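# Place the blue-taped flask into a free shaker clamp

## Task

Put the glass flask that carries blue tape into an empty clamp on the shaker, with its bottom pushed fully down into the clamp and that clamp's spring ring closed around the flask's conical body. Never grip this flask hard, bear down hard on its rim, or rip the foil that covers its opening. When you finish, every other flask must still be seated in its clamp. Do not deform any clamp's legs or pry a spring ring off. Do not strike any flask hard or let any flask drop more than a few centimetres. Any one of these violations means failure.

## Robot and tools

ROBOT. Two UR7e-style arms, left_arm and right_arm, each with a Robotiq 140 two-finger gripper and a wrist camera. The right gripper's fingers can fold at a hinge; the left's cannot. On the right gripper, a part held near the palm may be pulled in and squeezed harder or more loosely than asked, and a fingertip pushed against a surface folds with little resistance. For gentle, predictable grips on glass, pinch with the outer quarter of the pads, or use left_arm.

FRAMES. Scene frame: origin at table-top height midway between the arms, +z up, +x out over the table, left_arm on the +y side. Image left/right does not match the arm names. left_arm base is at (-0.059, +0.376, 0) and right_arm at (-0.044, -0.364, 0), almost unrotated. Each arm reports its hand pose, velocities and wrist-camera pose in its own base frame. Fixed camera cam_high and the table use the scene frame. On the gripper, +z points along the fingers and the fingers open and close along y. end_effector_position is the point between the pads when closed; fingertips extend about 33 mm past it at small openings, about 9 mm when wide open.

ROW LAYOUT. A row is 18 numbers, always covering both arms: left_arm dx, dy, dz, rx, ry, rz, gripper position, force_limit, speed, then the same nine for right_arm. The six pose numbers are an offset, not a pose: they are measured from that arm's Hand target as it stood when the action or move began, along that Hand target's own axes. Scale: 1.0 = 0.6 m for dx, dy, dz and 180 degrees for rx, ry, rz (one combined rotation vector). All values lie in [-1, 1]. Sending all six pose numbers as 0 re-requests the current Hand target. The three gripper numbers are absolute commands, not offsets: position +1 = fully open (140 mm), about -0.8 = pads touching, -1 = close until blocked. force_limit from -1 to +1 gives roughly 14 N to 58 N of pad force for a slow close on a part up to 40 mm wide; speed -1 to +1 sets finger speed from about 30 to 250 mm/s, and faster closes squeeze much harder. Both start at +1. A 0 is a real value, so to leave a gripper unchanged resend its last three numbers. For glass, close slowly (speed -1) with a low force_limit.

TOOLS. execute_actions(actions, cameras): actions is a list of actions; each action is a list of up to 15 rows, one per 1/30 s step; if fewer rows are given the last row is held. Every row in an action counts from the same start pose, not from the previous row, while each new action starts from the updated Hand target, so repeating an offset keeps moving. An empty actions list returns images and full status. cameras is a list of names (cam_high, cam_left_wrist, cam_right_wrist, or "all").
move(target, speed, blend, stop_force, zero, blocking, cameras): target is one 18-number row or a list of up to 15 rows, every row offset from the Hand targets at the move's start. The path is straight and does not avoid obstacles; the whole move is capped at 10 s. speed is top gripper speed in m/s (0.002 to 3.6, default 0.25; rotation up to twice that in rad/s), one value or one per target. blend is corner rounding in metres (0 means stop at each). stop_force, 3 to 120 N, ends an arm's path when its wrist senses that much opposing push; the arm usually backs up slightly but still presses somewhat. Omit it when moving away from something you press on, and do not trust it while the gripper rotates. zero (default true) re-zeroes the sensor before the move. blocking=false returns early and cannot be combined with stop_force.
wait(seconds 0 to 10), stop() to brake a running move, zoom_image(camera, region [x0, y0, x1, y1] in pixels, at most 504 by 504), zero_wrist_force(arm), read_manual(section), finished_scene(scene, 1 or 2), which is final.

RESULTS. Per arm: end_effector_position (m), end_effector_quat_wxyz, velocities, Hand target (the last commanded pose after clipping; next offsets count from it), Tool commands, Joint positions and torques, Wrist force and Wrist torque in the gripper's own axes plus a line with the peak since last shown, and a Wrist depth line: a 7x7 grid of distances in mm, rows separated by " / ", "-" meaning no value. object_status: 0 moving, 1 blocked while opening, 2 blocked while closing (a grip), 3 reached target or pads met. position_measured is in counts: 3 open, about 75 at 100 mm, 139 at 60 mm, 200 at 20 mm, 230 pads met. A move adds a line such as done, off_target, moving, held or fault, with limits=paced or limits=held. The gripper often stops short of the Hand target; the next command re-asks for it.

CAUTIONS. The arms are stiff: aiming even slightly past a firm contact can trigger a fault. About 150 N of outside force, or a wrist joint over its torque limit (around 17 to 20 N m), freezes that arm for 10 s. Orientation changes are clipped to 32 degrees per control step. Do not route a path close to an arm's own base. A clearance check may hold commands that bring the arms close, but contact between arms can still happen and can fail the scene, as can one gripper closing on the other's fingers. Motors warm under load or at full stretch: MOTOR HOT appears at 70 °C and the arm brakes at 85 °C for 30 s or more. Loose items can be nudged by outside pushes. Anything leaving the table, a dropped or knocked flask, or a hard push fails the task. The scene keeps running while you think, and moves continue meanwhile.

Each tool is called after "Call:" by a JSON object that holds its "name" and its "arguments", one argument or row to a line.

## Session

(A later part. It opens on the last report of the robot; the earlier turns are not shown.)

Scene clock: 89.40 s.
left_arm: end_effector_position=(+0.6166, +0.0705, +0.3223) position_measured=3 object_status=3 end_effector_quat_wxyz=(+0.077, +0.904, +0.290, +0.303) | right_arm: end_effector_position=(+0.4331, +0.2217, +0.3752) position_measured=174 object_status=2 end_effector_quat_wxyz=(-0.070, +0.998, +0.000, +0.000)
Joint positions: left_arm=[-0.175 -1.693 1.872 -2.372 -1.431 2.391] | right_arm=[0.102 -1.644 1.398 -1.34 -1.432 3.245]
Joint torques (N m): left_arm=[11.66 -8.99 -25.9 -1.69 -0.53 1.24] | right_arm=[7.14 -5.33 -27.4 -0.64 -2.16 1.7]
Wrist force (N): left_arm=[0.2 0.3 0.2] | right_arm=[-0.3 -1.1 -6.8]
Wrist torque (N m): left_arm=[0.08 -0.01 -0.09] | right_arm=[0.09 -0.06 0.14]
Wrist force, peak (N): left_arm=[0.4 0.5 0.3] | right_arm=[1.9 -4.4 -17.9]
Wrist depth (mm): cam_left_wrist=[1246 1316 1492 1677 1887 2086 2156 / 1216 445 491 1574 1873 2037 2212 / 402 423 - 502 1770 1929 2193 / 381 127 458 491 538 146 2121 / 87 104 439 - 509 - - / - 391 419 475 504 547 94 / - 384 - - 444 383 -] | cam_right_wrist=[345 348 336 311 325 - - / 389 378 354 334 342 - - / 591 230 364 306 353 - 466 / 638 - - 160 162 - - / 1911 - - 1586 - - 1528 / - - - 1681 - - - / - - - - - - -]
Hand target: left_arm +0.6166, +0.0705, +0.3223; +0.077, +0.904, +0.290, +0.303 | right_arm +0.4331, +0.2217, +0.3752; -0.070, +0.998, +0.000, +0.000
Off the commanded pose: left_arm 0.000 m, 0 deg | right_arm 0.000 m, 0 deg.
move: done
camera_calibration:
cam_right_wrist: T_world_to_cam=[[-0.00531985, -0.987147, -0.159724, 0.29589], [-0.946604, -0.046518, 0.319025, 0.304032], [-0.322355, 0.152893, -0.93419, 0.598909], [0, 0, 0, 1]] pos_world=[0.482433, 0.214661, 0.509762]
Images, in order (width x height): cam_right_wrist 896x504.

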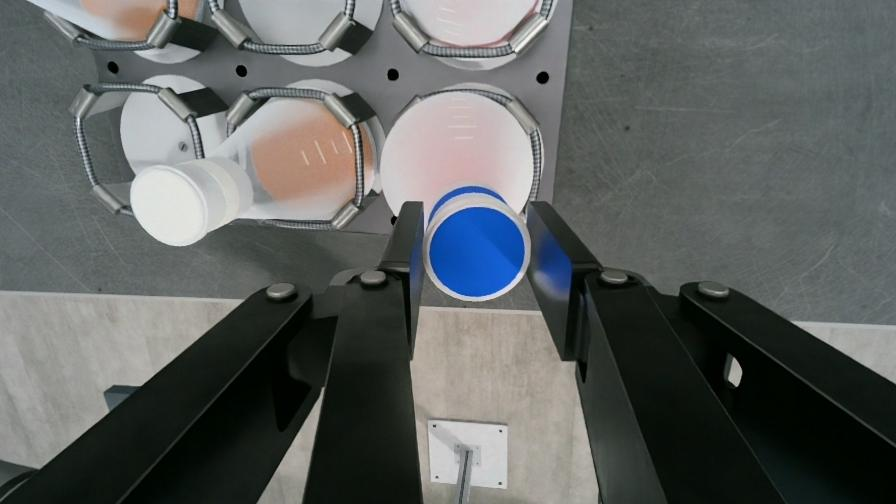

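Call:
{"name": "move", "arguments": {
  "target": [0,0,0,0,0,0,1,1,1,0,-0.0427,0.0233,-0.0444,0,0,-1,-0.02,-1],
  "speed": 0.02,
  "stop_force": 45,
  "cameras": ["cam_right_wrist"]
}}

Call:
{"name": "zoom_image", "arguments": {
  "camera": "cam_right_wrist",
  "region": [340, 50, 590, 220]
}}

Scene clock: 98.87 s.
left_arm: end_effector_position=(+0.6166, +0.0705, +0.3223) position_measured=3 object_status=3 end_effector_quat_wxyz=(+0.077, +0.904, +0.290, +0.303) | right_arm: end_effector_position=(+0.4331, +0.2490, +0.3649) position_measured=175 object_status=2 end_effector_quat_wxyz=(+0.000, +1.000, +0.000, +0.000)
Joint positions: left_arm=[-0.175 -1.693 1.872 -2.372 -1.431 2.391] | right_arm=[0.252 -1.572 1.344 -1.344 -1.571 3.393]
Joint torques (N m): left_arm=[10.58 -8.95 -28.12 -1.86 -0.71 1.18] | right_arm=[-6.84 -35.27 -12.57 -3.27 3.86 -1.59]
Wrist force (N): left_arm=[0.1 0.2 0.1] | right_arm=[0.2 3.3 -7.7]
Wrist torque (N m): left_arm=[0.05 -0.01 -0.09] | right_arm=[-0.32 -0.03 -0.01]
Wrist force, peak (N): left_arm=[-0.1 0.6 0.4] | right_arm=[-0.4 4.8 -17.5]
Wrist depth (mm): cam_left_wrist=[1258 1296 1546 1645 1833 2070 2156 / 1228 436 473 1666 1722 2021 2212 / 1166 - 478 497 1770 1929 2138 / 381 120 - 487 536 136 2021 / 87 111 - - 514 547 114 / - 384 437 463 483 - 94 / - 380 404 447 465 386 379] | cam_right_wrist=[299 320 318 297 318 - - / 338 325 331 287 330 - - / 345 217 338 169 501 534 508 / - 191 - 143 125 516 501 / - - - 1617 114 - - / - - - - - - - / - - - 1751 - - -]
Hand target: left_arm +0.6166, +0.0705, +0.3223; +0.077, +0.904, +0.290, +0.303 | right_arm +0.4331, +0.2490, +0.3649; +0.000, +1.000, +0.000, +0.000
Off the commanded pose: left_arm 0.000 m, 0 deg | right_arm 0.000 m, 0 deg.
move: done
camera_calibration:
cam_right_wrist: T_world_to_cam=[[-0.00545009, -0.999766, -0.0209155, 0.273709], [-0.94654, -0.00158861, 0.322583, 0.29606], [-0.322541, 0.0215554, -0.94631, 0.622274], [0, 0, 0, 1]] pos_world=[0.482433, 0.260702, 0.499085]
Images, in order (width x height): cam_right_wrist 896x504.

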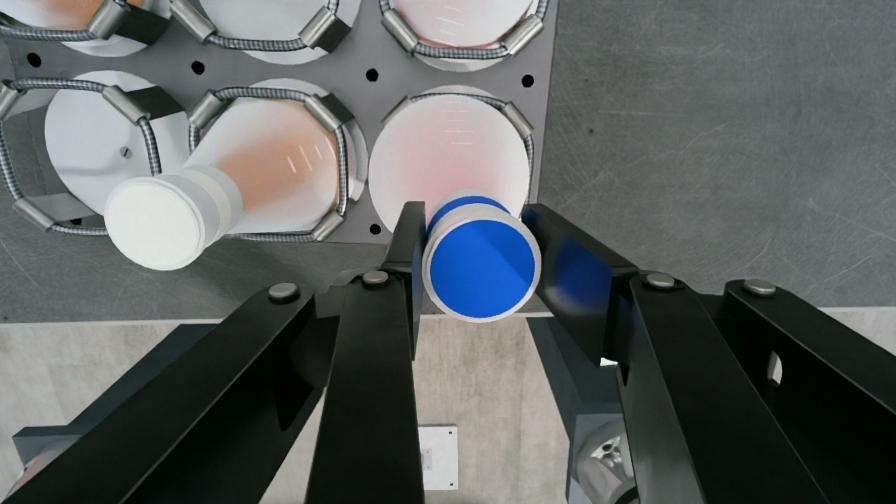

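Scaled by 2.016 from the camera's 896x504 image, which has a finer 1280x720 frame.

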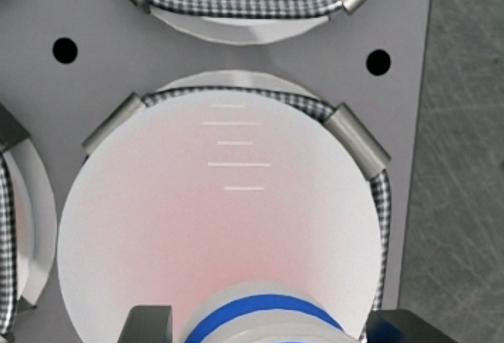

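Call:
{"name": "move", "arguments": {
  "target": [0,0,0,0,0,0,1,1,1,0,0,-0.02,0,0,0,-1,-0.02,-1],
  "speed": 0.03,
  "cameras": ["cam_right_wrist"]
}}

Call:
{"name": "zoom_image", "arguments": {
  "camera": "cam_right_wrist",
  "region": [320, 50, 720, 370]
}}

Scene clock: 106.37 s.
left_arm: end_effector_position=(+0.6166, +0.0705, +0.3223) position_measured=3 object_status=3 end_effector_quat_wxyz=(+0.077, +0.904, +0.290, +0.303) | right_arm: end_effector_position=(+0.4331, +0.2490, +0.3769) position_measured=175 object_status=2 end_effector_quat_wxyz=(+0.000, +1.000, +0.000, +0.000)
Joint positions: left_arm=[-0.175 -1.693 1.872 -2.372 -1.431 2.391] | right_arm=[0.252 -1.565 1.306 -1.312 -1.571 3.393]
Joint torques (N m): left_arm=[11.97 -9.11 -27.59 -1.98 -0.58 1.18] | right_arm=[-5.97 -23.28 -16.02 -5.6 1.36 -1.48]
Wrist force (N): left_arm=[0.0 0.5 0.4] | right_arm=[0.1 -0.3 3.2]
Wrist torque (N m): left_arm=[0.11 0.03 -0.09] | right_arm=[-0.11 -0.03 -0.01]
Wrist force, peak (N): left_arm=[0.5 0.1 0.4] | right_arm=[0.3 3.5 -7.6]
Wrist depth (mm): cam_left_wrist=[1264 1290 1492 1677 1860 2005 2271 / 1228 433 478 1624 1770 2037 2212 / 403 422 450 497 1699 1929 2231 / 381 127 446 485 531 136 2121 / 87 105 441 508 - 137 114 / - 394 423 466 488 - 94 / - 386 395 450 461 382 417] | cam_right_wrist=[290 318 323 291 - - - / - 336 334 340 - - - / - 216 342 159 498 - - / 547 564 388 143 143 - - / 1596 - - 1606 113 - 1751 / - - - 1716 - - - / - - - 1868 - - -]
Hand target: left_arm +0.6166, +0.0705, +0.3223; +0.077, +0.904, +0.290, +0.303 | right_arm +0.4331, +0.2490, +0.3769; +0.000, +1.000, +0.000, +0.000
Off the commanded pose: left_arm 0.000 m, 0 deg | right_arm 0.000 m, 0 deg.
move: done
camera_calibration:
cam_right_wrist: T_world_to_cam=[[-0.00545474, -0.999766, -0.0209143, 0.273962], [-0.946468, -0.00158864, 0.322793, 0.292047], [-0.322751, 0.0215555, -0.946238, 0.633695], [0, 0, 0, 1]] pos_world=[0.482434, 0.260702, 0.511086]
Images, in order (width x height): cam_right_wrist 896x504.

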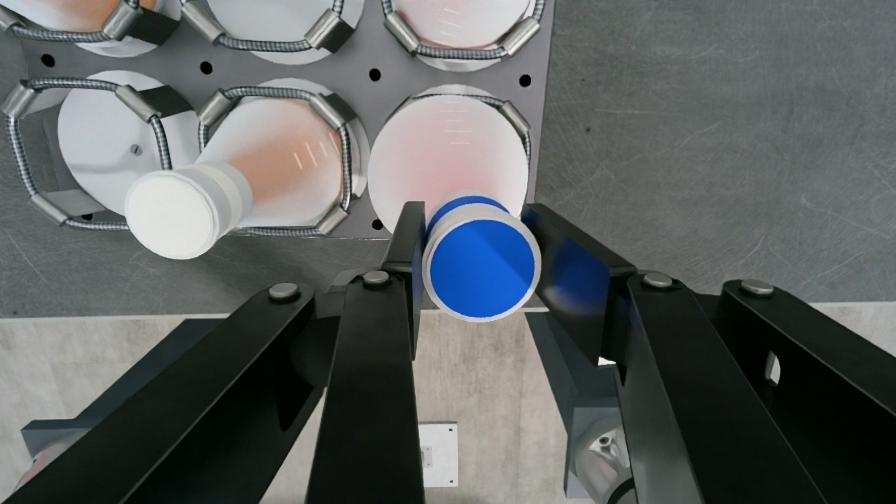

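Scaled by 1.260 from the camera's 896x504 image, which has a finer 1280x720 frame.

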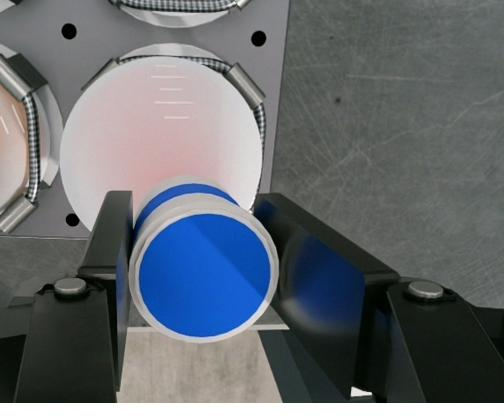

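Call:
{"name": "move", "arguments": {
  "target": [
    [0,0,0,0,0,0,1,1,1,0,0,-0.0917,0,0,0,-1,-0.02,-1],
    [0,0,0,0,0,0,1,1,1,-0.03,0.232,-0.0917,0,0,0,-1,-0.02,-1],
    [0,0,0,0,0,0,1,1,1,-0.147,0.232,0.2,0,0,0,-1,-0.02,-1]
  ],
  "speed": 0.15,
  "blend": [0.02,0.04,0],
  "cameras": ["cam_right_wrist","cam_high"]
}}

Call:
{"name": "move", "arguments": {
  "target": [0,0,0,0,0,0,1,1,1,0,0,0.15,0,0,0,-1,-0.02,-1],
  "speed": 0.03,
  "stop_force": 4,
  "cameras": ["cam_right_wrist","cam_high"]
}}

Call:
{"name": "zoom_image", "arguments": {
  "camera": "cam_high",
  "region": [400, 240, 640, 420]
}}

Scene clock: 115.73 s.
left_arm: end_effector_position=(+0.6166, +0.0705, +0.3223) position_measured=3 object_status=3 end_effector_quat_wxyz=(+0.077, +0.904, +0.290, +0.303) | right_arm: end_effector_position=(+0.3450, +0.1098, +0.2570) position_measured=175 object_status=2 end_effector_quat_wxyz=(+0.000, +1.000, +0.000, +0.000)
Joint positions: left_arm=[-0.175 -1.693 1.872 -2.372 -1.431 2.391] | right_arm=[-0.069 -1.945 1.92 -1.546 -1.571 3.073]
Joint torques (N m): left_arm=[10.84 -9.18 -28.54 -2.06 -0.55 1.15] | right_arm=[0.09 4.76 -17.22 -2.96 2.51 -0.12]
Wrist force (N): left_arm=[0.3 0.2 0.3] | right_arm=[-0.3 -0.3 2.7]
Wrist torque (N m): left_arm=[0.05 -0.03 -0.10] | right_arm=[-0.06 0.15 0.10]
Wrist force, peak (N): left_arm=[-0.1 0.3 0.6] | right_arm=[0.1 -0.3 5.9]
Wrist depth (mm): cam_left_wrist=[1264 1337 1501 1635 1820 2005 2138 / 1240 435 476 1565 1734 2070 2291 / 406 418 462 504 1711 1873 2175 / 391 127 452 - 551 136 2070 / - 111 436 483 516 543 114 / - 393 420 456 496 527 94 / - 390 407 442 455 381 -] | cam_right_wrist=[- - 275 358 - - - / 207 224 241 278 - - 380 / - 386 388 287 - - - / - 414 413 141 122 - - / 894 - - 791 113 - 1466 / - - - 1576 539 - - / - - - 1670 442 - -]
Hand target: left_arm +0.6166, +0.0705, +0.3223; +0.077, +0.904, +0.290, +0.303 | right_arm +0.3449, +0.1099, +0.2568; +0.000, +1.000, +0.000, +0.000
Off the commanded pose: left_arm 0.000 m, 0 deg | right_arm 0.000 m, 0 deg.
move: done
camera_calibration:
cam_right_wrist: T_world_to_cam=[[-0.00544616, -0.999766, -0.0209167, 0.131803], [-0.946601, -0.00158867, 0.322405, 0.247254], [-0.322363, 0.0215556, -0.946371, 0.494673], [0, 0, 0, 1]] pos_world=[0.394233, 0.121502, 0.391185]
Images, in order (width x height): cam_high 896x504, cam_right_wrist 896x504.

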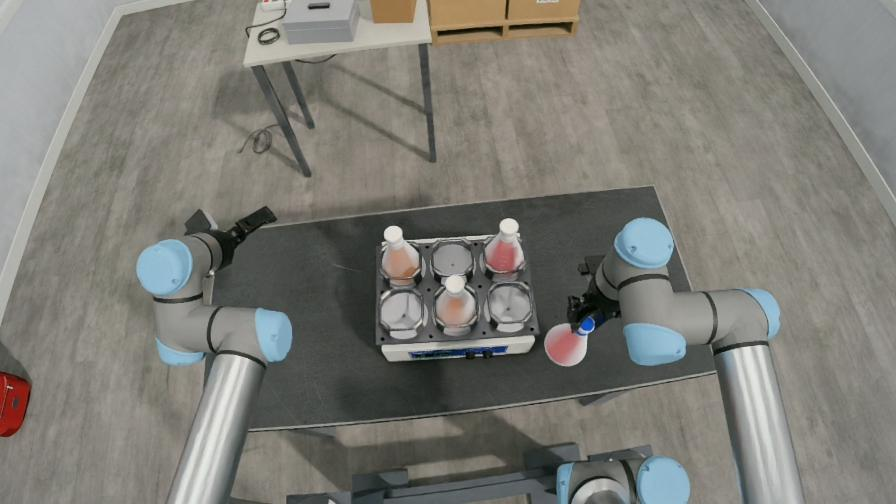

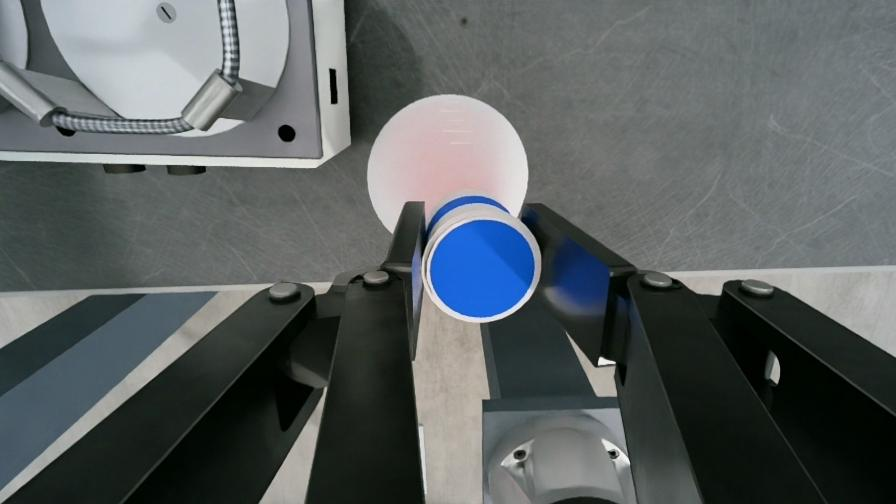

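Scene clock: 119.20 s.
left_arm: end_effector_position=(+0.6166, +0.0705, +0.3223) position_measured=3 object_status=3 end_effector_quat_wxyz=(+0.077, +0.904, +0.290, +0.303) | right_arm: end_effector_position=(+0.3450, +0.1099, +0.1827) position_measured=175 object_status=2 end_effector_quat_wxyz=(+0.000, +1.000, +0.000, +0.000)
Joint positions: left_arm=[-0.175 -1.693 1.872 -2.372 -1.431 2.391] | right_arm=[-0.069 -1.931 2.101 -1.742 -1.571 3.073]
Joint torques (N m): left_arm=[10.99 -9.14 -30.3 -1.97 -0.59 1.03] | right_arm=[4.58 -22.78 -18.61 -5.26 0.15 1.53]
Wrist force (N): left_arm=[0.1 0.2 0.2] | right_arm=[-0.3 -0.4 2.7]
Wrist torque (N m): left_arm=[0.05 0.02 -0.10] | right_arm=[-0.08 0.09 0.09]
Wrist force, peak (N): left_arm=[0.1 -0.1 0.6] | right_arm=[-0.9 -1.9 -11.2]
Wrist depth (mm): cam_left_wrist=[1277 1372 1492 1645 1887 2037 2212 / 1228 435 483 1604 1782 1901 2376 / 1222 428 440 494 1711 1901 2138 / 382 121 449 486 531 137 2086 / 87 111 436 - 551 539 114 / - 394 421 459 492 - 94 / - 381 382 - 443 391 -] | cam_right_wrist=[- - 211 - - - - / 117 164 212 279 - - 308 / 173 173 320 291 - - - / - - - 142 125 - - / - - - - 122 - - / - - - 1475 - - - / - - - 1547 - - -]
Hand target: left_arm +0.6166, +0.0705, +0.3223; +0.077, +0.904, +0.290, +0.303 | right_arm +0.3450, +0.1099, +0.1827; +0.000, +1.000, +0.000, +0.000 (not the last commanded pose)
Off the commanded pose: left_arm 0.000 m, 0 deg | right_arm 0.016 m, 0 deg.
move: contact (right_arm)
camera_calibration:
cam_right_wrist: T_world_to_cam=[[-0.00545009, -0.999766, -0.0209155, 0.130351], [-0.94654, -0.00158861, 0.322583, 0.271224], [-0.322541, 0.0215554, -0.94631, 0.424439], [0, 0, 0, 1]] pos_world=[0.394333, 0.121602, 0.316885]
Images, in order (width x height): cam_high 896x504, cam_right_wrist 896x504.

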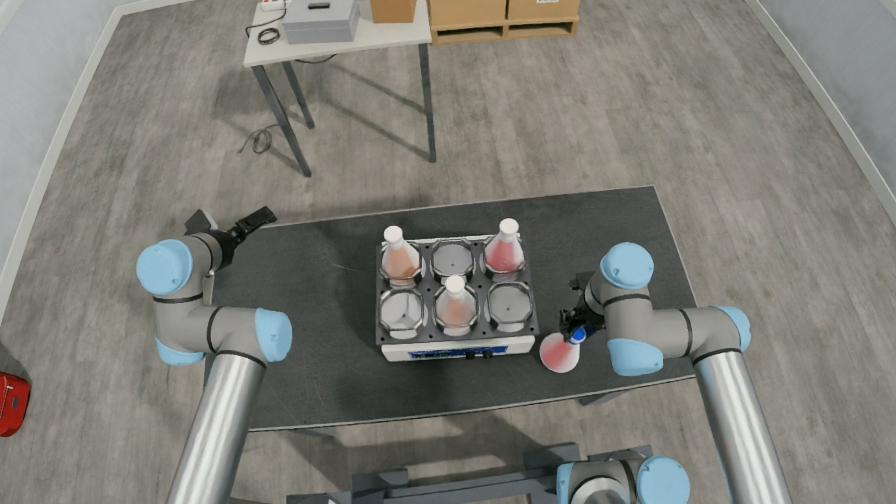

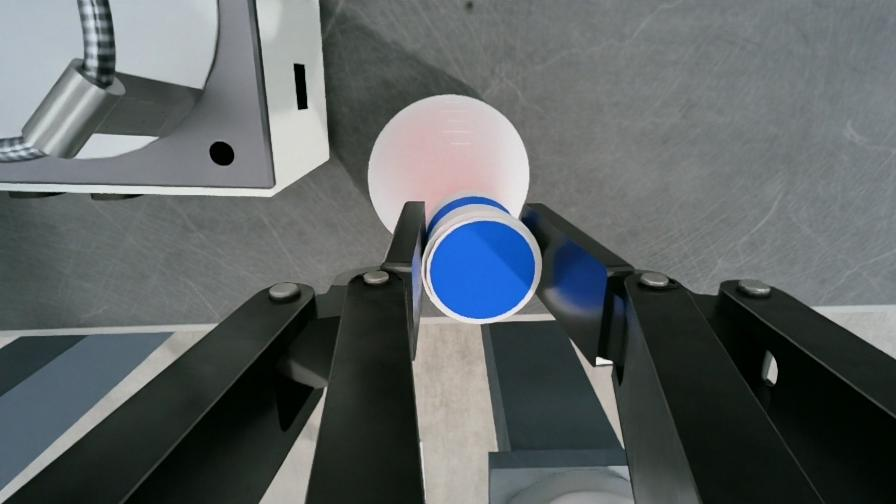

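Scaled by 2.100 from the camera's 896x504 image, which has a finer 1280x720 frame.

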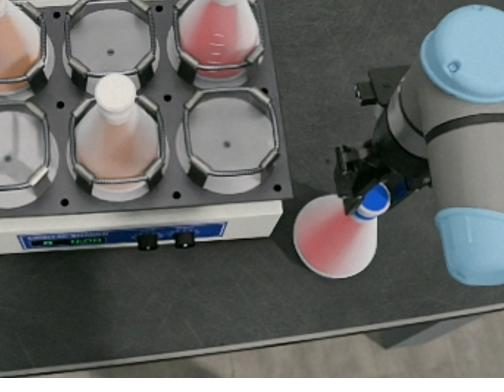

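Call:
{"name": "move", "arguments": {
  "target": [0,0,0,0,0,0,1,1,1,0,0,-0.008,-0.028,0,0,-1,-0.02,-1],
  "speed": 0.05
}}

Call:
{"name": "move", "arguments": {
  "target": [0,0,0,0,0,0,1,1,1,0,0,0.06,0,0,0,-1,-0.02,-1],
  "speed": 0.015,
  "stop_force": 5,
  "cameras": ["cam_right_wrist"]
}}

Scene clock: 125.07 s.
left_arm: end_effector_position=(+0.6166, +0.0705, +0.3223) position_measured=3 object_status=3 end_effector_quat_wxyz=(+0.077, +0.904, +0.290, +0.303) | right_arm: end_effector_position=(+0.3450, +0.1098, +0.1875) position_measured=175 object_status=2 end_effector_quat_wxyz=(+0.044, +0.999, +0.000, +0.000) end_effector_velocity=(+0.000, +0.000, +0.000) end_effector_angular_velocity=(+0.004, +0.001, +0.002)
Joint positions: left_arm=[-0.175 -1.693 1.872 -2.372 -1.431 2.391] | right_arm=[0.011 -1.906 2.076 -1.74 -1.659 3.153]
Joint velocities: left_arm=[within noise] | right_arm=[-0.003 0 0 0 0.004 -0.005]
Joint torques (N m): left_arm=[10.13 -9.68 -30.12 -2.11 -0.23 1.14] | right_arm=[-8.64 -20.53 -18.98 -1.75 2.24 -1.64]
Wrist force (N): left_arm=[0.1 0.1 0.0] | right_arm=[-0.1 -0.5 2.4]
Wrist torque (N m): left_arm=[0.03 0.01 -0.10] | right_arm=[-0.03 0.08 0.00]
Wrist force, peak (N): left_arm=[0.1 0.3 0.6] | right_arm=[-0.3 -1.4 2.7]
Wrist depth (mm): cam_left_wrist=[1277 1097 1546 1688 1795 2053 2138 / 1246 442 475 1624 1722 1974 2251 / 1130 427 457 - 1699 2212 2193 / 377 120 - 467 534 136 2005 / 87 111 429 467 527 147 114 / - 394 423 457 496 538 94 / - 382 408 439 443 383 -] | cam_right_wrist=[- 152 280 287 - - 304 / 113 161 219 297 - - - / 167 170 221 286 - - - / - 325 - 141 125 355 - / 334 - - 148 122 - - / - - - - - - - / - - - 1492 418 - -]
Hand target: left_arm +0.6166, +0.0705, +0.3223; +0.077, +0.904, +0.290, +0.303 | right_arm +0.3450, +0.1099, +0.1875; +0.044, +0.999, +0.000, +0.000
Off the commanded pose: left_arm 0.000 m, 0 deg | right_arm 0.000 m, 0 deg.
move: done

Scene clock: 126.70 s.
left_arm: end_effector_position=(+0.6166, +0.0705, +0.3223) position_measured=3 object_status=3 end_effector_quat_wxyz=(+0.077, +0.904, +0.290, +0.303) | right_arm: end_effector_position=(+0.3450, +0.1093, +0.1809) position_measured=175 object_status=2 end_effector_quat_wxyz=(+0.044, +0.999, +0.000, +0.000)
Joint positions: left_arm=[-0.175 -1.693 1.872 -2.372 -1.431 2.391] | right_arm=[0.01 -1.904 2.092 -1.758 -1.659 3.151]
Joint torques (N m): left_arm=[10.94 -8.94 -29.8 -2.06 -0.43 1.01] | right_arm=[6.79 -24.13 -32.24 -4.74 0.86 1.76]
Wrist force (N): left_arm=[0.1 0.1 0.0] | right_arm=[-0.2 -0.5 2.5]
Wrist torque (N m): left_arm=[0.04 0.01 -0.09] | right_arm=[-0.03 0.07 0.01]
Wrist force, peak (N): left_arm=[0.1 0.2 0.5] | right_arm=[-2.0 1.2 -9.9]
Wrist depth (mm): cam_left_wrist=[1270 1303 1518 1666 1887 2086 2156 / 1240 442 472 1594 1758 1974 2291 / 409 440 458 488 1699 1944 2138 / 385 120 449 486 1614 137 2103 / 87 111 423 - 521 553 114 / - 382 - - 501 545 94 / - 381 407 455 480 388 -] | cam_right_wrist=[- 148 276 - - - - / 111 156 226 278 - 301 - / 160 163 306 174 - - - / - 320 - 140 125 - - / - - - 149 122 - 1466 / - - - 599 - - - / - - - 1557 - - -]
Hand target: left_arm +0.6166, +0.0705, +0.3223; +0.077, +0.904, +0.290, +0.303 | right_arm +0.3450, +0.1093, +0.1809; +0.044, +0.999, +0.000, +0.000 (not the last commanded pose)
Off the commanded pose: left_arm 0.000 m, 0 deg | right_arm 0.029 m, 0 deg.
move: contact (right_arm)
camera_calibration:
cam_right_wrist: T_world_to_cam=[[-0.00554147, -0.99774, 0.0669679, 0.113618], [-0.946539, 0.0268341, 0.321472, 0.268878], [-0.322542, -0.0616063, -0.944548, 0.431571], [0, 0, 0, 1]] pos_world=[0.394333, 0.132733, 0.313594]
Images, in order (width x height): cam_right_wrist 896x504.

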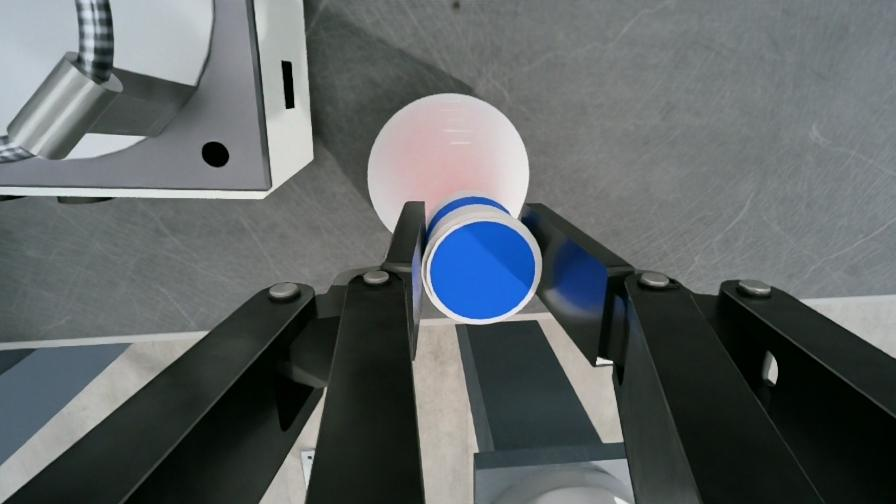

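Call:
{"name": "move", "arguments": {
  "target": [0,0,0,0,0,0,1,1,1,0,0,0.0042,0,0,0,-1,-0.02,-1],
  "speed": 0.01
}}

Call:
{"name": "move", "arguments": {
  "target": [
    [0,0,0,0,0,0,1,1,1,0,0,0,0,0,0,0.2,-0.5,-1],
    [0,0,0,0,0,0,1,1,1,0,0,-0.2,0,0,0,0.2,-0.5,-1],
    [0,0,0,0,0,0,0.2,-1,0,0.3,0.69,-0.25,0,0,0,0.2,-0.5,-1]
  ],
  "speed": [0.1,0.2,0.3],
  "blend": [0,0.03,0],
  "cameras": ["cam_high"]
}}

Call:
{"name": "zoom_image", "arguments": {
  "camera": "cam_high",
  "region": [400, 240, 640, 420]
}}

Scene clock: 134.93 s.
left_arm: end_effector_position=(+0.6166, +0.0705, +0.3223) position_measured=3 object_status=3 end_effector_quat_wxyz=(+0.077, +0.904, +0.290, +0.303) | right_arm: end_effector_position=(+0.3450, +0.1091, +0.1784) position_measured=175 object_status=2 end_effector_quat_wxyz=(+0.044, +0.999, +0.000, +0.000)
Joint positions: left_arm=[-0.175 -1.693 1.872 -2.372 -1.431 2.391] | right_arm=[0.009 -1.903 2.098 -1.765 -1.659 3.151]
Joint torques (N m): left_arm=[10.89 -9.89 -29.39 -2.02 -0.24 1.23] | right_arm=[-8 7.11 -18.21 -2.98 -0.94 -1.6]
Wrist force (N): left_arm=[-0.1 0.2 0.0] | right_arm=[-1.4 1.8 -10.7]
Wrist torque (N m): left_arm=[0.04 0.04 -0.10] | right_arm=[0.12 0.02 -0.02]
Wrist force, peak (N): left_arm=[0.2 0.4 0.4] | right_arm=[-1.5 1.8 -10.8]
Wrist depth (mm): cam_left_wrist=[1290 1316 1518 1666 1846 2103 2193 / 1246 437 - 1656 1722 2021 2354 / 409 433 450 504 1746 1901 2103 / - 121 446 487 530 137 2103 / 87 112 431 467 535 544 114 / - 398 420 454 503 532 94 / - 382 407 442 464 383 411] | cam_right_wrist=[- 147 223 - - - - / 121 154 254 - 300 - - / 160 160 277 286 - - - / - - - 139 125 - - / - - - 148 122 - 1538 / - - - 1417 - - - / - - - 1466 - - -]
Hand target: left_arm +0.6166, +0.0705, +0.3223; +0.077, +0.904, +0.290, +0.303 | right_arm +0.3450, +0.1091, +0.1784; +0.044, +0.999, +0.000, +0.000
Off the commanded pose: left_arm 0.000 m, 0 deg | right_arm 0.000 m, 0 deg.
move: done

Scene clock: 140.07 s.
left_arm: end_effector_position=(+0.6166, +0.0705, +0.3223) position_measured=104 object_status=0 end_effector_quat_wxyz=(+0.077, +0.904, +0.290, +0.303) | right_arm: end_effector_position=(+0.5249, -0.2902, +0.3643) position_measured=104 object_status=3 end_effector_quat_wxyz=(+0.044, +0.999, +0.000, +0.000)
Joint positions: left_arm=[-0.175 -1.693 1.872 -2.372 -1.431 2.391] | right_arm=[-0.694 -1.356 1.123 -1.394 -1.638 2.446]
Joint torques (N m): left_arm=[9.82 -9.24 -28.4 -2.15 -0.34 1] | right_arm=[-6.36 -22.72 -30.68 -3.49 -2.18 -1.75]
Wrist force (N): left_arm=[0.1 0.3 0.1] | right_arm=[-0.4 -0.3 -0.1]
Wrist torque (N m): left_arm=[0.08 -0.01 -0.09] | right_arm=[-0.05 0.10 0.09]
Wrist force, peak (N): left_arm=[0.0 0.4 0.5] | right_arm=[-1.4 1.7 -10.7]
Wrist depth (mm): cam_left_wrist=[1258 1303 1614 1645 1915 2005 2212 / 1222 433 474 1594 1807 1974 2312 / 1183 418 468 - 1688 1901 2121 / 381 410 137 488 163 1820 2070 / - 89 136 475 - 103 86 / - - 425 466 495 - - / - - 415 446 473 - -] | cam_right_wrist=[- - - 1261 1314 1363 1386 / 451 - - 1378 1378 1458 1449 / - 487 483 1484 1458 1510 1547 / - - 131 - 144 1586 1659 / - - - 1627 144 - 91 / - - 1693 1801 1727 - - / - - 1789 1955 1789 - -]
Hand target: left_arm +0.6166, +0.0705, +0.3223; +0.077, +0.904, +0.290, +0.303 | right_arm +0.5249, -0.2902, +0.3643; +0.044, +0.999, +0.000, +0.000
Off the commanded pose: left_arm 0.000 m, 0 deg | right_arm 0.000 m, 0 deg.
move: done
Images, in order (width x height): cam_high 896x504.

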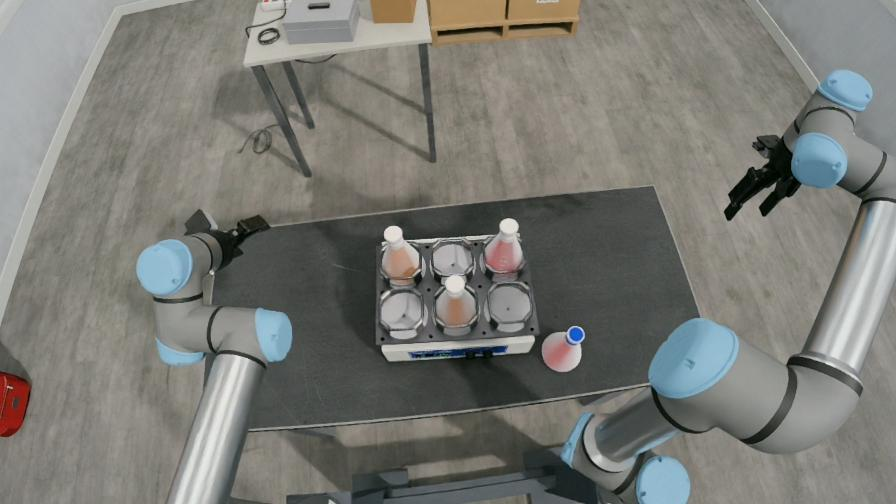

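Scaled by 2.100 from the camera's 896x504 image, which has a finer 1280x720 frame.

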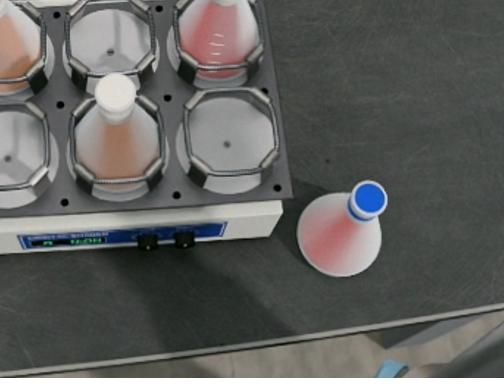

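Call:
{"name": "move", "arguments": {
  "target": [
    [-0.463,0.106,-0.414,0.09,-0.054,-0.146,0.2,-0.02,0,0,0,0,0,0,0,0.2,-0.5,-1],
    [-0.818,0.567,-0.455,0.1805,-0.1074,-0.2915,0.2,-0.02,0,0,0,0,0,0,0,0.2,-0.5,-1],
    [-0.934,0.767,-0.284,0.1805,-0.1074,-0.2915,0.2,-0.02,0,0,0,0,0,0,0,0.2,-0.5,-1]
  ],
  "speed": 0.3,
  "blend": [0.06,0.05,0],
  "cameras": ["cam_high","cam_left_wrist"]
}}

Scene clock: 158.00 s.
left_arm: end_effector_position=(+0.3603, -0.6100, +0.3344) position_measured=104 object_status=3 end_effector_quat_wxyz=(+0.002, +0.707, +0.707, +0.000) | right_arm: end_effector_position=(+0.5249, -0.2902, +0.3643) position_measured=104 object_status=3 end_effector_quat_wxyz=(+0.044, +0.999, +0.000, +0.000)
Joint positions: left_arm=[-1.227 -1.022 0.71 -1.263 -1.57 0.344] | right_arm=[-0.694 -1.356 1.123 -1.394 -1.638 2.446]
Joint torques (N m): left_arm=[-7.7 -46.35 -31.19 -2.27 -0.23 -0.29] | right_arm=[-6.55 -22.8 -30.63 -1.35 -2.2 -1.68]
Wrist force (N): left_arm=[0.1 -0.5 0.4] | right_arm=[-0.4 -0.4 -0.1]
Wrist torque (N m): left_arm=[-0.18 0.17 -0.34] | right_arm=[-0.09 0.10 0.09]
Wrist force, peak (N): left_arm=[-21.3 10.0 7.1] | right_arm=[-0.6 -0.5 0.0]
Wrist depth (mm): cam_left_wrist=[1290 1270 433 418 291 292 269 / 280 1351 1264 451 449 308 307 / 243 299 - 466 466 468 480 / 233 324 137 498 164 118 486 / - 89 116 524 515 103 86 / - - 1699 - 546 - - / - - 1807 - 601 - -] | cam_right_wrist=[- - 453 1307 1307 1356 1371 / - 460 468 1334 1334 1409 1441 / - - - 1458 1576 1492 1547 / - - 131 - 162 1627 1627 / - - - 1433 1627 - 91 / - - 1693 1693 1776 - - / - - 1764 1814 1911 - -]
Hand target: left_arm +0.3602, -0.6102, +0.3342; +0.001, +0.707, +0.707, +0.000 (not the last commanded pose) | right_arm +0.5249, -0.2902, +0.3643; +0.044, +0.999, +0.000, +0.000
Off the commanded pose: left_arm 0.029 m, 0 deg | right_arm 0.000 m, 0 deg.
move: held (left_arm; a check stopped the path); limits=held
pose unreachable (left arm): on one or more control steps of this call, first in action 0 (counted from 0), this arm could not follow its commanded pose, so it was not sent that pose on those steps. It may still have moved: this result reports where it is.
cause: moving toward the commanded pose would bring a part of the arm too close to another arm (a part of this arm just beyond joint 3 (elbow) and a part of the right arm just beyond its joint 2 (shoulder lift), 26 mm apart when this arm was first held).
camera_calibration:
cam_left_wrist: T_world_to_cam=[[0.99958, -0.0286974, -0.00410745, -0.36408], [-0.025718, -0.943208, 0.331205, -0.67006], [-0.0133789, -0.33096, -0.94355, 0.264851], [0, 0, 0, 1]] pos_world=[0.350238, -0.554799, 0.470332]
Images, in order (width x height): cam_high 896x504, cam_left_wrist 896x504.

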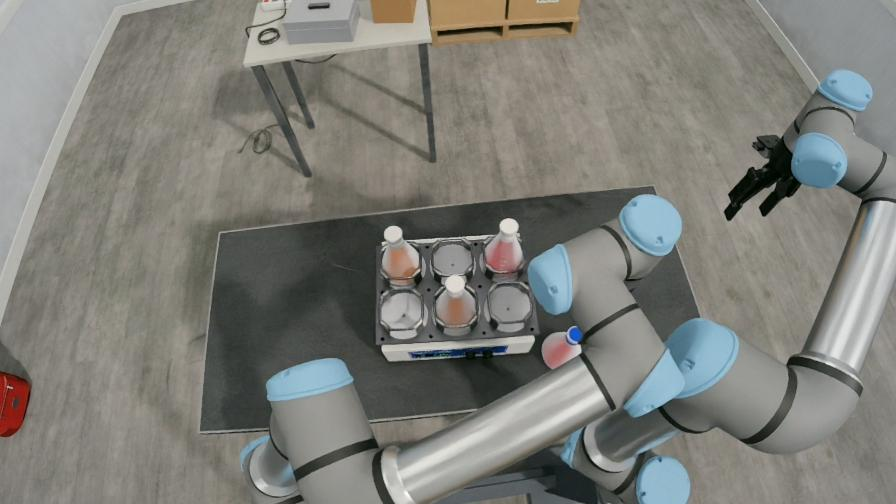

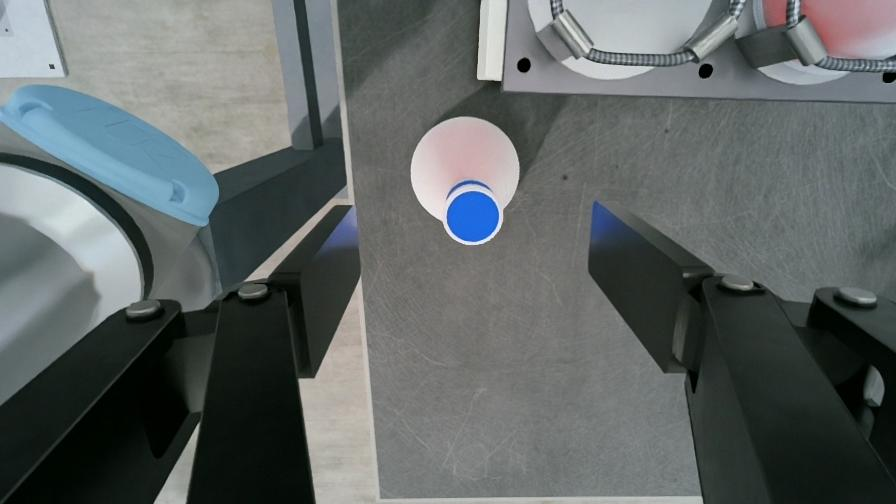

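Call:
{"name": "move", "arguments": {
  "target": [0,0,0,0,0,0,0.2,-0.02,0,-0.458,0.433,0,0,0,0,0.2,-0.5,-1],
  "speed": 0.3
}}

Call:
{"name": "move", "arguments": {
  "target": [
    [-0.0363,0.0063,0.1,0,0,0,0.2,-0.02,0,0,0,0,0,0,0,0.2,-0.5,-1],
    [-0.0363,0.0063,0.2,0,0,0,0.2,-0.02,0,0,0,0,0,0,0,0.2,-0.5,-1]
  ],
  "speed": 0.15,
  "blend": [0.01,0],
  "cameras": ["cam_left_wrist"]
}}

Scene clock: 165.70 s.
left_arm: end_effector_position=(+0.3602, -0.6102, +0.3342) position_measured=104 object_status=3 end_effector_quat_wxyz=(+0.001, +0.707, +0.707, +0.000) | right_arm: end_effector_position=(+0.2502, -0.5489, +0.3868) position_measured=104 object_status=3 end_effector_quat_wxyz=(+0.044, +0.999, +0.000, +0.000)
Joint positions: left_arm=[-1.227 -1.021 0.71 -1.263 -1.57 0.344] | right_arm=[-1.356 -1.365 1.081 -1.373 -1.589 1.785]
Joint torques (N m): left_arm=[-11.64 -34.79 -31.27 -0.53 -1.21 -0.48] | right_arm=[-8.56 -46.23 -22.47 -5.15 -2.14 -1.7]
Wrist force (N): left_arm=[0.3 -0.2 0.6] | right_arm=[-0.4 -0.5 -0.2]
Wrist torque (N m): left_arm=[-0.11 0.14 -0.33] | right_arm=[-0.13 0.13 0.10]
Wrist force, peak (N): left_arm=[0.8 -0.3 0.4] | right_arm=[4.1 -4.7 -0.2]
Wrist depth (mm): cam_left_wrist=[1303 1264 431 425 292 292 269 / 1323 1358 1177 436 449 307 447 / 1410 855 707 472 453 477 457 / 395 305 139 496 163 119 501 / - 89 116 523 - 103 85 / - - 1666 - - - - / - - 1758 594 587 - -] | cam_right_wrist=[- 1224 1320 1307 1320 1371 1363 / - 480 1349 1393 1433 1417 1449 / 1314 - 1341 1441 1449 1501 1519 / - - 138 1528 162 1596 1627 / - - 1576 1627 1638 - 91 / - - 1681 1739 1739 - - / - - 1751 1739 1896 - -]
Hand target: left_arm +0.3602, -0.6102, +0.3342; +0.001, +0.707, +0.707, +0.000 | right_arm +0.2500, -0.5490, +0.3869; +0.044, +0.999, +0.000, +0.000
Off the commanded pose: left_arm 0.000 m, 0 deg | right_arm 0.000 m, 0 deg.
move: done

Scene clock: 167.00 s.
left_arm: end_effector_position=(+0.3641, -0.6323, +0.2144) position_measured=104 object_status=3 end_effector_quat_wxyz=(+0.001, +0.707, +0.707, +0.000) | right_arm: end_effector_position=(+0.2500, -0.5490, +0.3869) position_measured=104 object_status=3 end_effector_quat_wxyz=(+0.044, +0.999, +0.000, +0.000)
Joint positions: left_arm=[-1.232 -1.014 1.009 -1.569 -1.57 0.339] | right_arm=[-1.357 -1.365 1.081 -1.373 -1.589 1.784]
Joint torques (N m): left_arm=[11.55 -55.98 -19.55 -3.49 1.24 0.59] | right_arm=[-8.76 -48.93 -27.11 -5.12 -2.15 -1.73]
Wrist force (N): left_arm=[0.5 -0.1 0.8] | right_arm=[-0.5 -0.5 0.1]
Wrist torque (N m): left_arm=[-0.09 0.08 -0.35] | right_arm=[-0.13 0.14 0.10]
Wrist force, peak (N): left_arm=[0.2 -0.2 3.0] | right_arm=[-0.6 -0.6 0.2]
Wrist depth (mm): cam_left_wrist=[1156 1188 316 313 186 319 185 / 1210 1240 329 - 328 331 330 / 1290 646 719 - 357 346 348 / 343 502 136 178 163 118 365 / - 89 116 390 384 103 85 / - - 402 409 419 - - / - - 448 437 430 - -] | cam_right_wrist=[- 1190 1307 1307 1334 1349 1363 / - - 1334 1363 1401 1417 1458 / 1224 1363 1363 1425 1466 1519 1528 / - - 157 1528 162 1566 1617 / - - 1606 1638 1638 - 91 / - - 1670 1739 1801 - - / - - 1841 1868 1896 - -]
Hand target: left_arm +0.3642, -0.6323, +0.2143; +0.001, +0.707, +0.707, +0.000 | right_arm +0.2500, -0.5490, +0.3869; +0.044, +0.999, +0.000, +0.000
Off the commanded pose: left_arm 0.000 m, 0 deg | right_arm 0.000 m, 0 deg.
move: done
camera_calibration:
cam_left_wrist: T_world_to_cam=[[0.999574, -0.0288582, -0.00426454, -0.369048], [-0.025819, -0.943235, 0.33112, -0.651202], [-0.013578, -0.330869, -0.943579, 0.144429], [0, 0, 0, 1]] pos_world=[0.354039, -0.5771, 0.350332]
Images, in order (width x height): cam_left_wrist 896x504.

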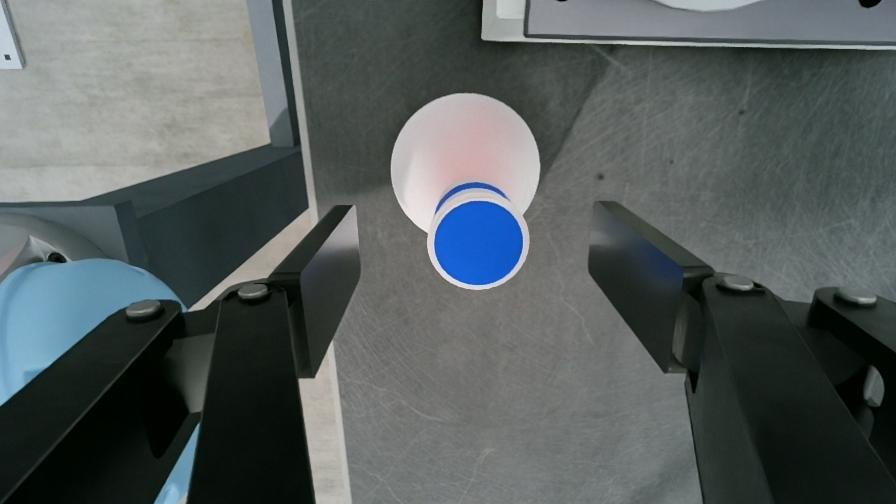

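Call:
{"name": "move", "arguments": {
  "target": [
    [0,0.0025,0.0905,0,0,0,0.2,-0.02,-1,0,0,0,0,0,0,0.2,-0.5,-1],
    [0,0.0025,0.0905,0,0,0,-1,-0.02,-1,0,0,0,0,0,0,0.2,-0.5,-1]
  ],
  "speed": 0.12,
  "cameras": ["cam_left_wrist"]
}}

Call:
{"name": "wait", "arguments": {
  "seconds": 0.6
}}

Scene clock: 173.23 s.
left_arm: end_effector_position=(+0.3658, -0.6325, +0.1600) position_measured=172 object_status=0 end_effector_quat_wxyz=(+0.001, +0.707, +0.707, +0.000) | right_arm: end_effector_position=(+0.2500, -0.5490, +0.3869) position_measured=104 object_status=3 end_effector_quat_wxyz=(+0.044, +0.999, +0.000, +0.000)
Joint positions: left_arm=[-1.23 -1.003 1.13 -1.701 -1.57 0.341] | right_arm=[-1.357 -1.365 1.081 -1.373 -1.589 1.784]
Joint torques (N m): left_arm=[-10.38 -59.44 -19.41 -3.84 -1.14 -0.61] | right_arm=[-8.57 -49.14 -27.32 -4.9 -2.14 -1.57]
Wrist force (N): left_arm=[0.6 -0.6 -3.0] | right_arm=[-0.5 -0.6 0.1]
Wrist torque (N m): left_arm=[-0.34 0.14 -0.36] | right_arm=[-0.16 0.15 0.09]
Wrist force, peak (N): left_arm=[0.9 -0.5 -3.1] | right_arm=[-0.6 -0.6 0.1]
Wrist depth (mm): cam_left_wrist=[1116 1097 265 - 265 265 239 / 1166 1146 279 - 279 279 277 / 1216 642 287 - 293 293 292 / 314 461 - 121 135 306 308 / 320 - 92 124 122 84 317 / - 69 - 344 - - 68 / - - - 364 - - -] | cam_right_wrist=[- 1126 1287 1293 1320 1378 1393 / - - 1341 1363 1425 1425 1441 / 1378 - 1433 1433 1449 1519 1528 / 731 - 157 1475 162 1557 1670 / - - 1576 1764 1638 - 82 / - - 1670 1776 1970 - - / - - - 1828 1925 - -]
Hand target: left_arm +0.3658, -0.6325, +0.1600; +0.001, +0.707, +0.707, +0.000 | right_arm +0.2500, -0.5490, +0.3869; +0.044, +0.999, +0.000, +0.000
Off the commanded pose: left_arm 0.000 m, 0 deg | right_arm 0.000 m, 0 deg.
move: done
camera_calibration:
cam_left_wrist: T_world_to_cam=[[0.999578, -0.0287299, -0.00420461, -0.370927], [-0.0257178, -0.943239, 0.331118, -0.633277], [-0.013479, -0.330871, -0.94358, 0.0930519], [0, 0, 0, 1]] pos_world=[0.355738, -0.5772, 0.295932]
Images, in order (width x height): cam_left_wrist 896x504.

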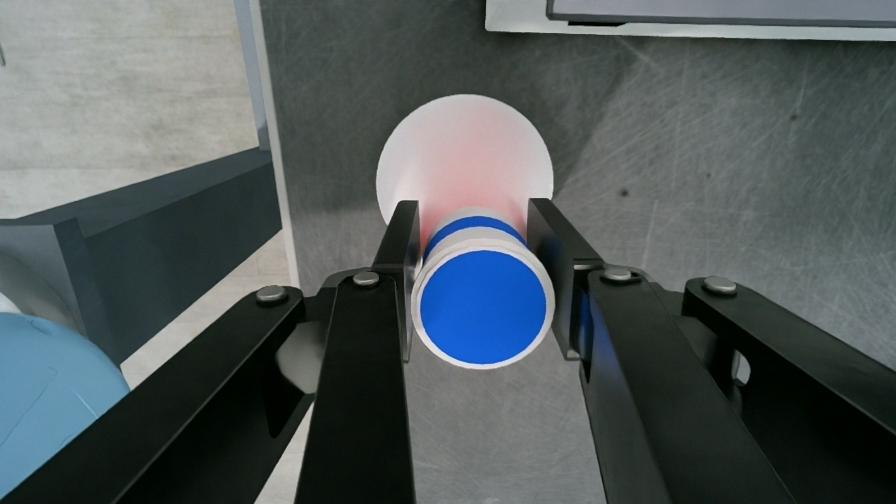

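Scene clock: 173.83 s.
left_arm: end_effector_position=(+0.3658, -0.6325, +0.1600) position_measured=172 object_status=2 end_effector_quat_wxyz=(+0.001, +0.707, +0.707, +0.000) | right_arm: end_effector_position=(+0.2500, -0.5490, +0.3869) position_measured=104 object_status=3 end_effector_quat_wxyz=(+0.044, +0.999, +0.000, +0.000)
Joint positions: left_arm=[-1.23 -1.003 1.13 -1.701 -1.57 0.341] | right_arm=[-1.357 -1.365 1.081 -1.373 -1.589 1.784]
Joint torques (N m): left_arm=[-10.07 -53.53 -20.47 -2.98 -1.35 -0.65] | right_arm=[-8.39 -48.92 -27.31 -4.84 -2.18 -1.53]
Wrist force (N): left_arm=[0.7 -0.5 -2.8] | right_arm=[-0.4 -0.3 0.1]
Wrist torque (N m): left_arm=[-0.31 0.11 -0.35] | right_arm=[-0.10 0.13 0.10]
Wrist force, peak (N): left_arm=[1.1 -0.5 -3.3] | right_arm=[-0.4 -0.7 -0.1]
Wrist depth (mm): cam_left_wrist=[1111 1116 266 265 264 265 239 / 1161 1172 278 271 279 272 278 / 1216 650 292 - 296 292 292 / 311 555 303 121 123 307 313 / 319 - 92 125 122 84 318 / - 69 - 346 - - 68 / - - - 366 - - -] | cam_right_wrist=[437 1184 1287 1293 1334 1371 1341 / - - 1300 1386 1386 1449 1433 / 1363 - 1409 1401 1510 1501 1547 / 891 855 157 1538 161 1704 1659 / - - 1586 1627 1670 - 91 / - - 1716 1704 1789 - - / - - 1776 1882 1940 - -]
Hand target: left_arm +0.3658, -0.6325, +0.1600; +0.001, +0.707, +0.707, +0.000 | right_arm +0.2500, -0.5490, +0.3869; +0.044, +0.999, +0.000, +0.000
Tool commands: left_gripper/position=-1.0 left_gripper/force_limit=-0.02 left_gripper/speed=-1.0 right_gripper/position=+0.2 right_gripper/force_limit=-0.5 right_gripper/speed=-1.0
Off the commanded pose: left_arm 0.000 m, 0 deg | right_arm 0.000 m, 0 deg.
wait: 0.60 s; at rest by 0.17 s

Call:
{"name": "move", "arguments": {
  "target": [
    [0,-0.02,-0.1,0,0,0,-1,-0.02,-1,0,0,0,0,0,0,0.2,-0.5,-1],
    [0,-0.143,-0.25,0,0,0,-1,-0.02,-1,0,0,0,0,0,0,0.2,-0.5,-1],
    [0.238,-0.143,-0.367,0,0,0,-1,-0.02,-1,0,0,0,0,0,0,0.2,-0.5,-1]
  ],
  "speed": 0.15,
  "blend": [0.02,0.04,0],
  "cameras": ["cam_left_wrist"]
}}

Call:
{"name": "zoom_image", "arguments": {
  "camera": "cam_left_wrist",
  "region": [560, 0, 896, 260]
}}

Scene clock: 179.93 s.
left_arm: end_effector_position=(+0.2798, -0.4890, +0.3797) position_measured=172 object_status=2 end_effector_quat_wxyz=(+0.001, +0.707, +0.707, +0.000) | right_arm: end_effector_position=(+0.2500, -0.5490, +0.3869) position_measured=104 object_status=3 end_effector_quat_wxyz=(+0.044, +0.999, +0.000, +0.000)
Joint positions: left_arm=[-1.29 -1.406 1.124 -1.293 -1.57 0.281] | right_arm=[-1.357 -1.365 1.081 -1.373 -1.589 1.784]
Joint torques (N m): left_arm=[-12.1 -30.55 -31.76 -4.34 -1.44 -0.71] | right_arm=[-8.55 -48.85 -27.56 -4.64 -2.18 -1.38]
Wrist force (N): left_arm=[0.3 -0.2 3.7] | right_arm=[-0.4 -0.5 0.0]
Wrist torque (N m): left_arm=[-0.11 0.13 -0.32] | right_arm=[-0.13 0.12 0.10]
Wrist force, peak (N): left_arm=[0.7 0.2 7.4] | right_arm=[-0.7 -0.6 0.0]
Wrist depth (mm): cam_left_wrist=[1426 1330 1323 473 413 326 315 / 1365 1410 1402 496 406 351 350 / 1458 1475 1458 - 382 370 344 / 1555 1555 - 121 384 384 389 / 1666 - 92 125 122 84 568 / - 69 - - - - 68 / - - - - - - -] | cam_right_wrist=[465 1261 1274 1320 1327 1363 1386 / - - 1356 1492 1401 1433 1449 / 1349 1449 1393 1441 1458 1510 1627 / - 882 138 1501 161 1576 1627 / - - 1586 1638 - - 91 / - - 1704 1940 1789 - - / - - 1776 1868 1868 - -]
Hand target: left_arm +0.2797, -0.4890, +0.3797; +0.001, +0.707, +0.707, +0.000 | right_arm +0.2500, -0.5490, +0.3869; +0.044, +0.999, +0.000, +0.000
Off the commanded pose: left_arm 0.000 m, 0 deg | right_arm 0.000 m, 0 deg.
move: done
camera_calibration:
cam_left_wrist: T_world_to_cam=[[0.999581, -0.0286359, -0.00424188, -0.27986], [-0.0256185, -0.943283, 0.330998, -0.57296], [-0.0134798, -0.330751, -0.943622, 0.346718], [0, 0, 0, 1]] pos_world=[0.269738, -0.4338, 0.515632]
Images, in order (width x height): cam_left_wrist 896x504.

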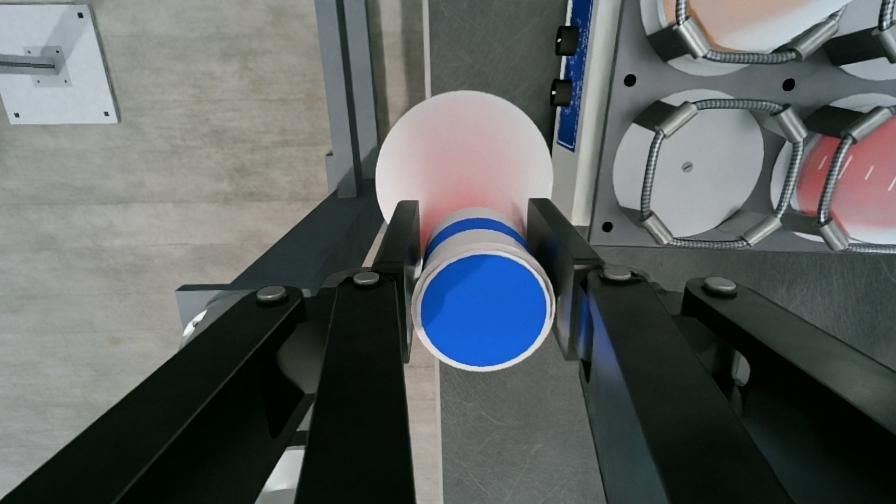

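Scaled by 1.500 from the camera's 896x504 image, which has a finer 1280x720 frame.

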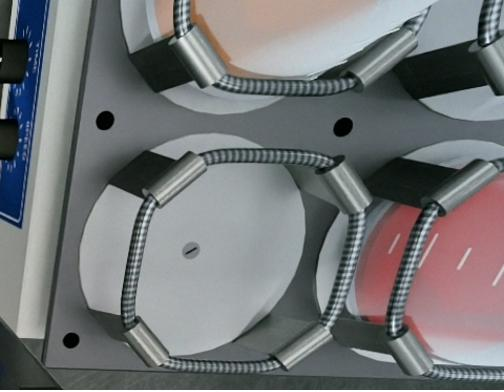

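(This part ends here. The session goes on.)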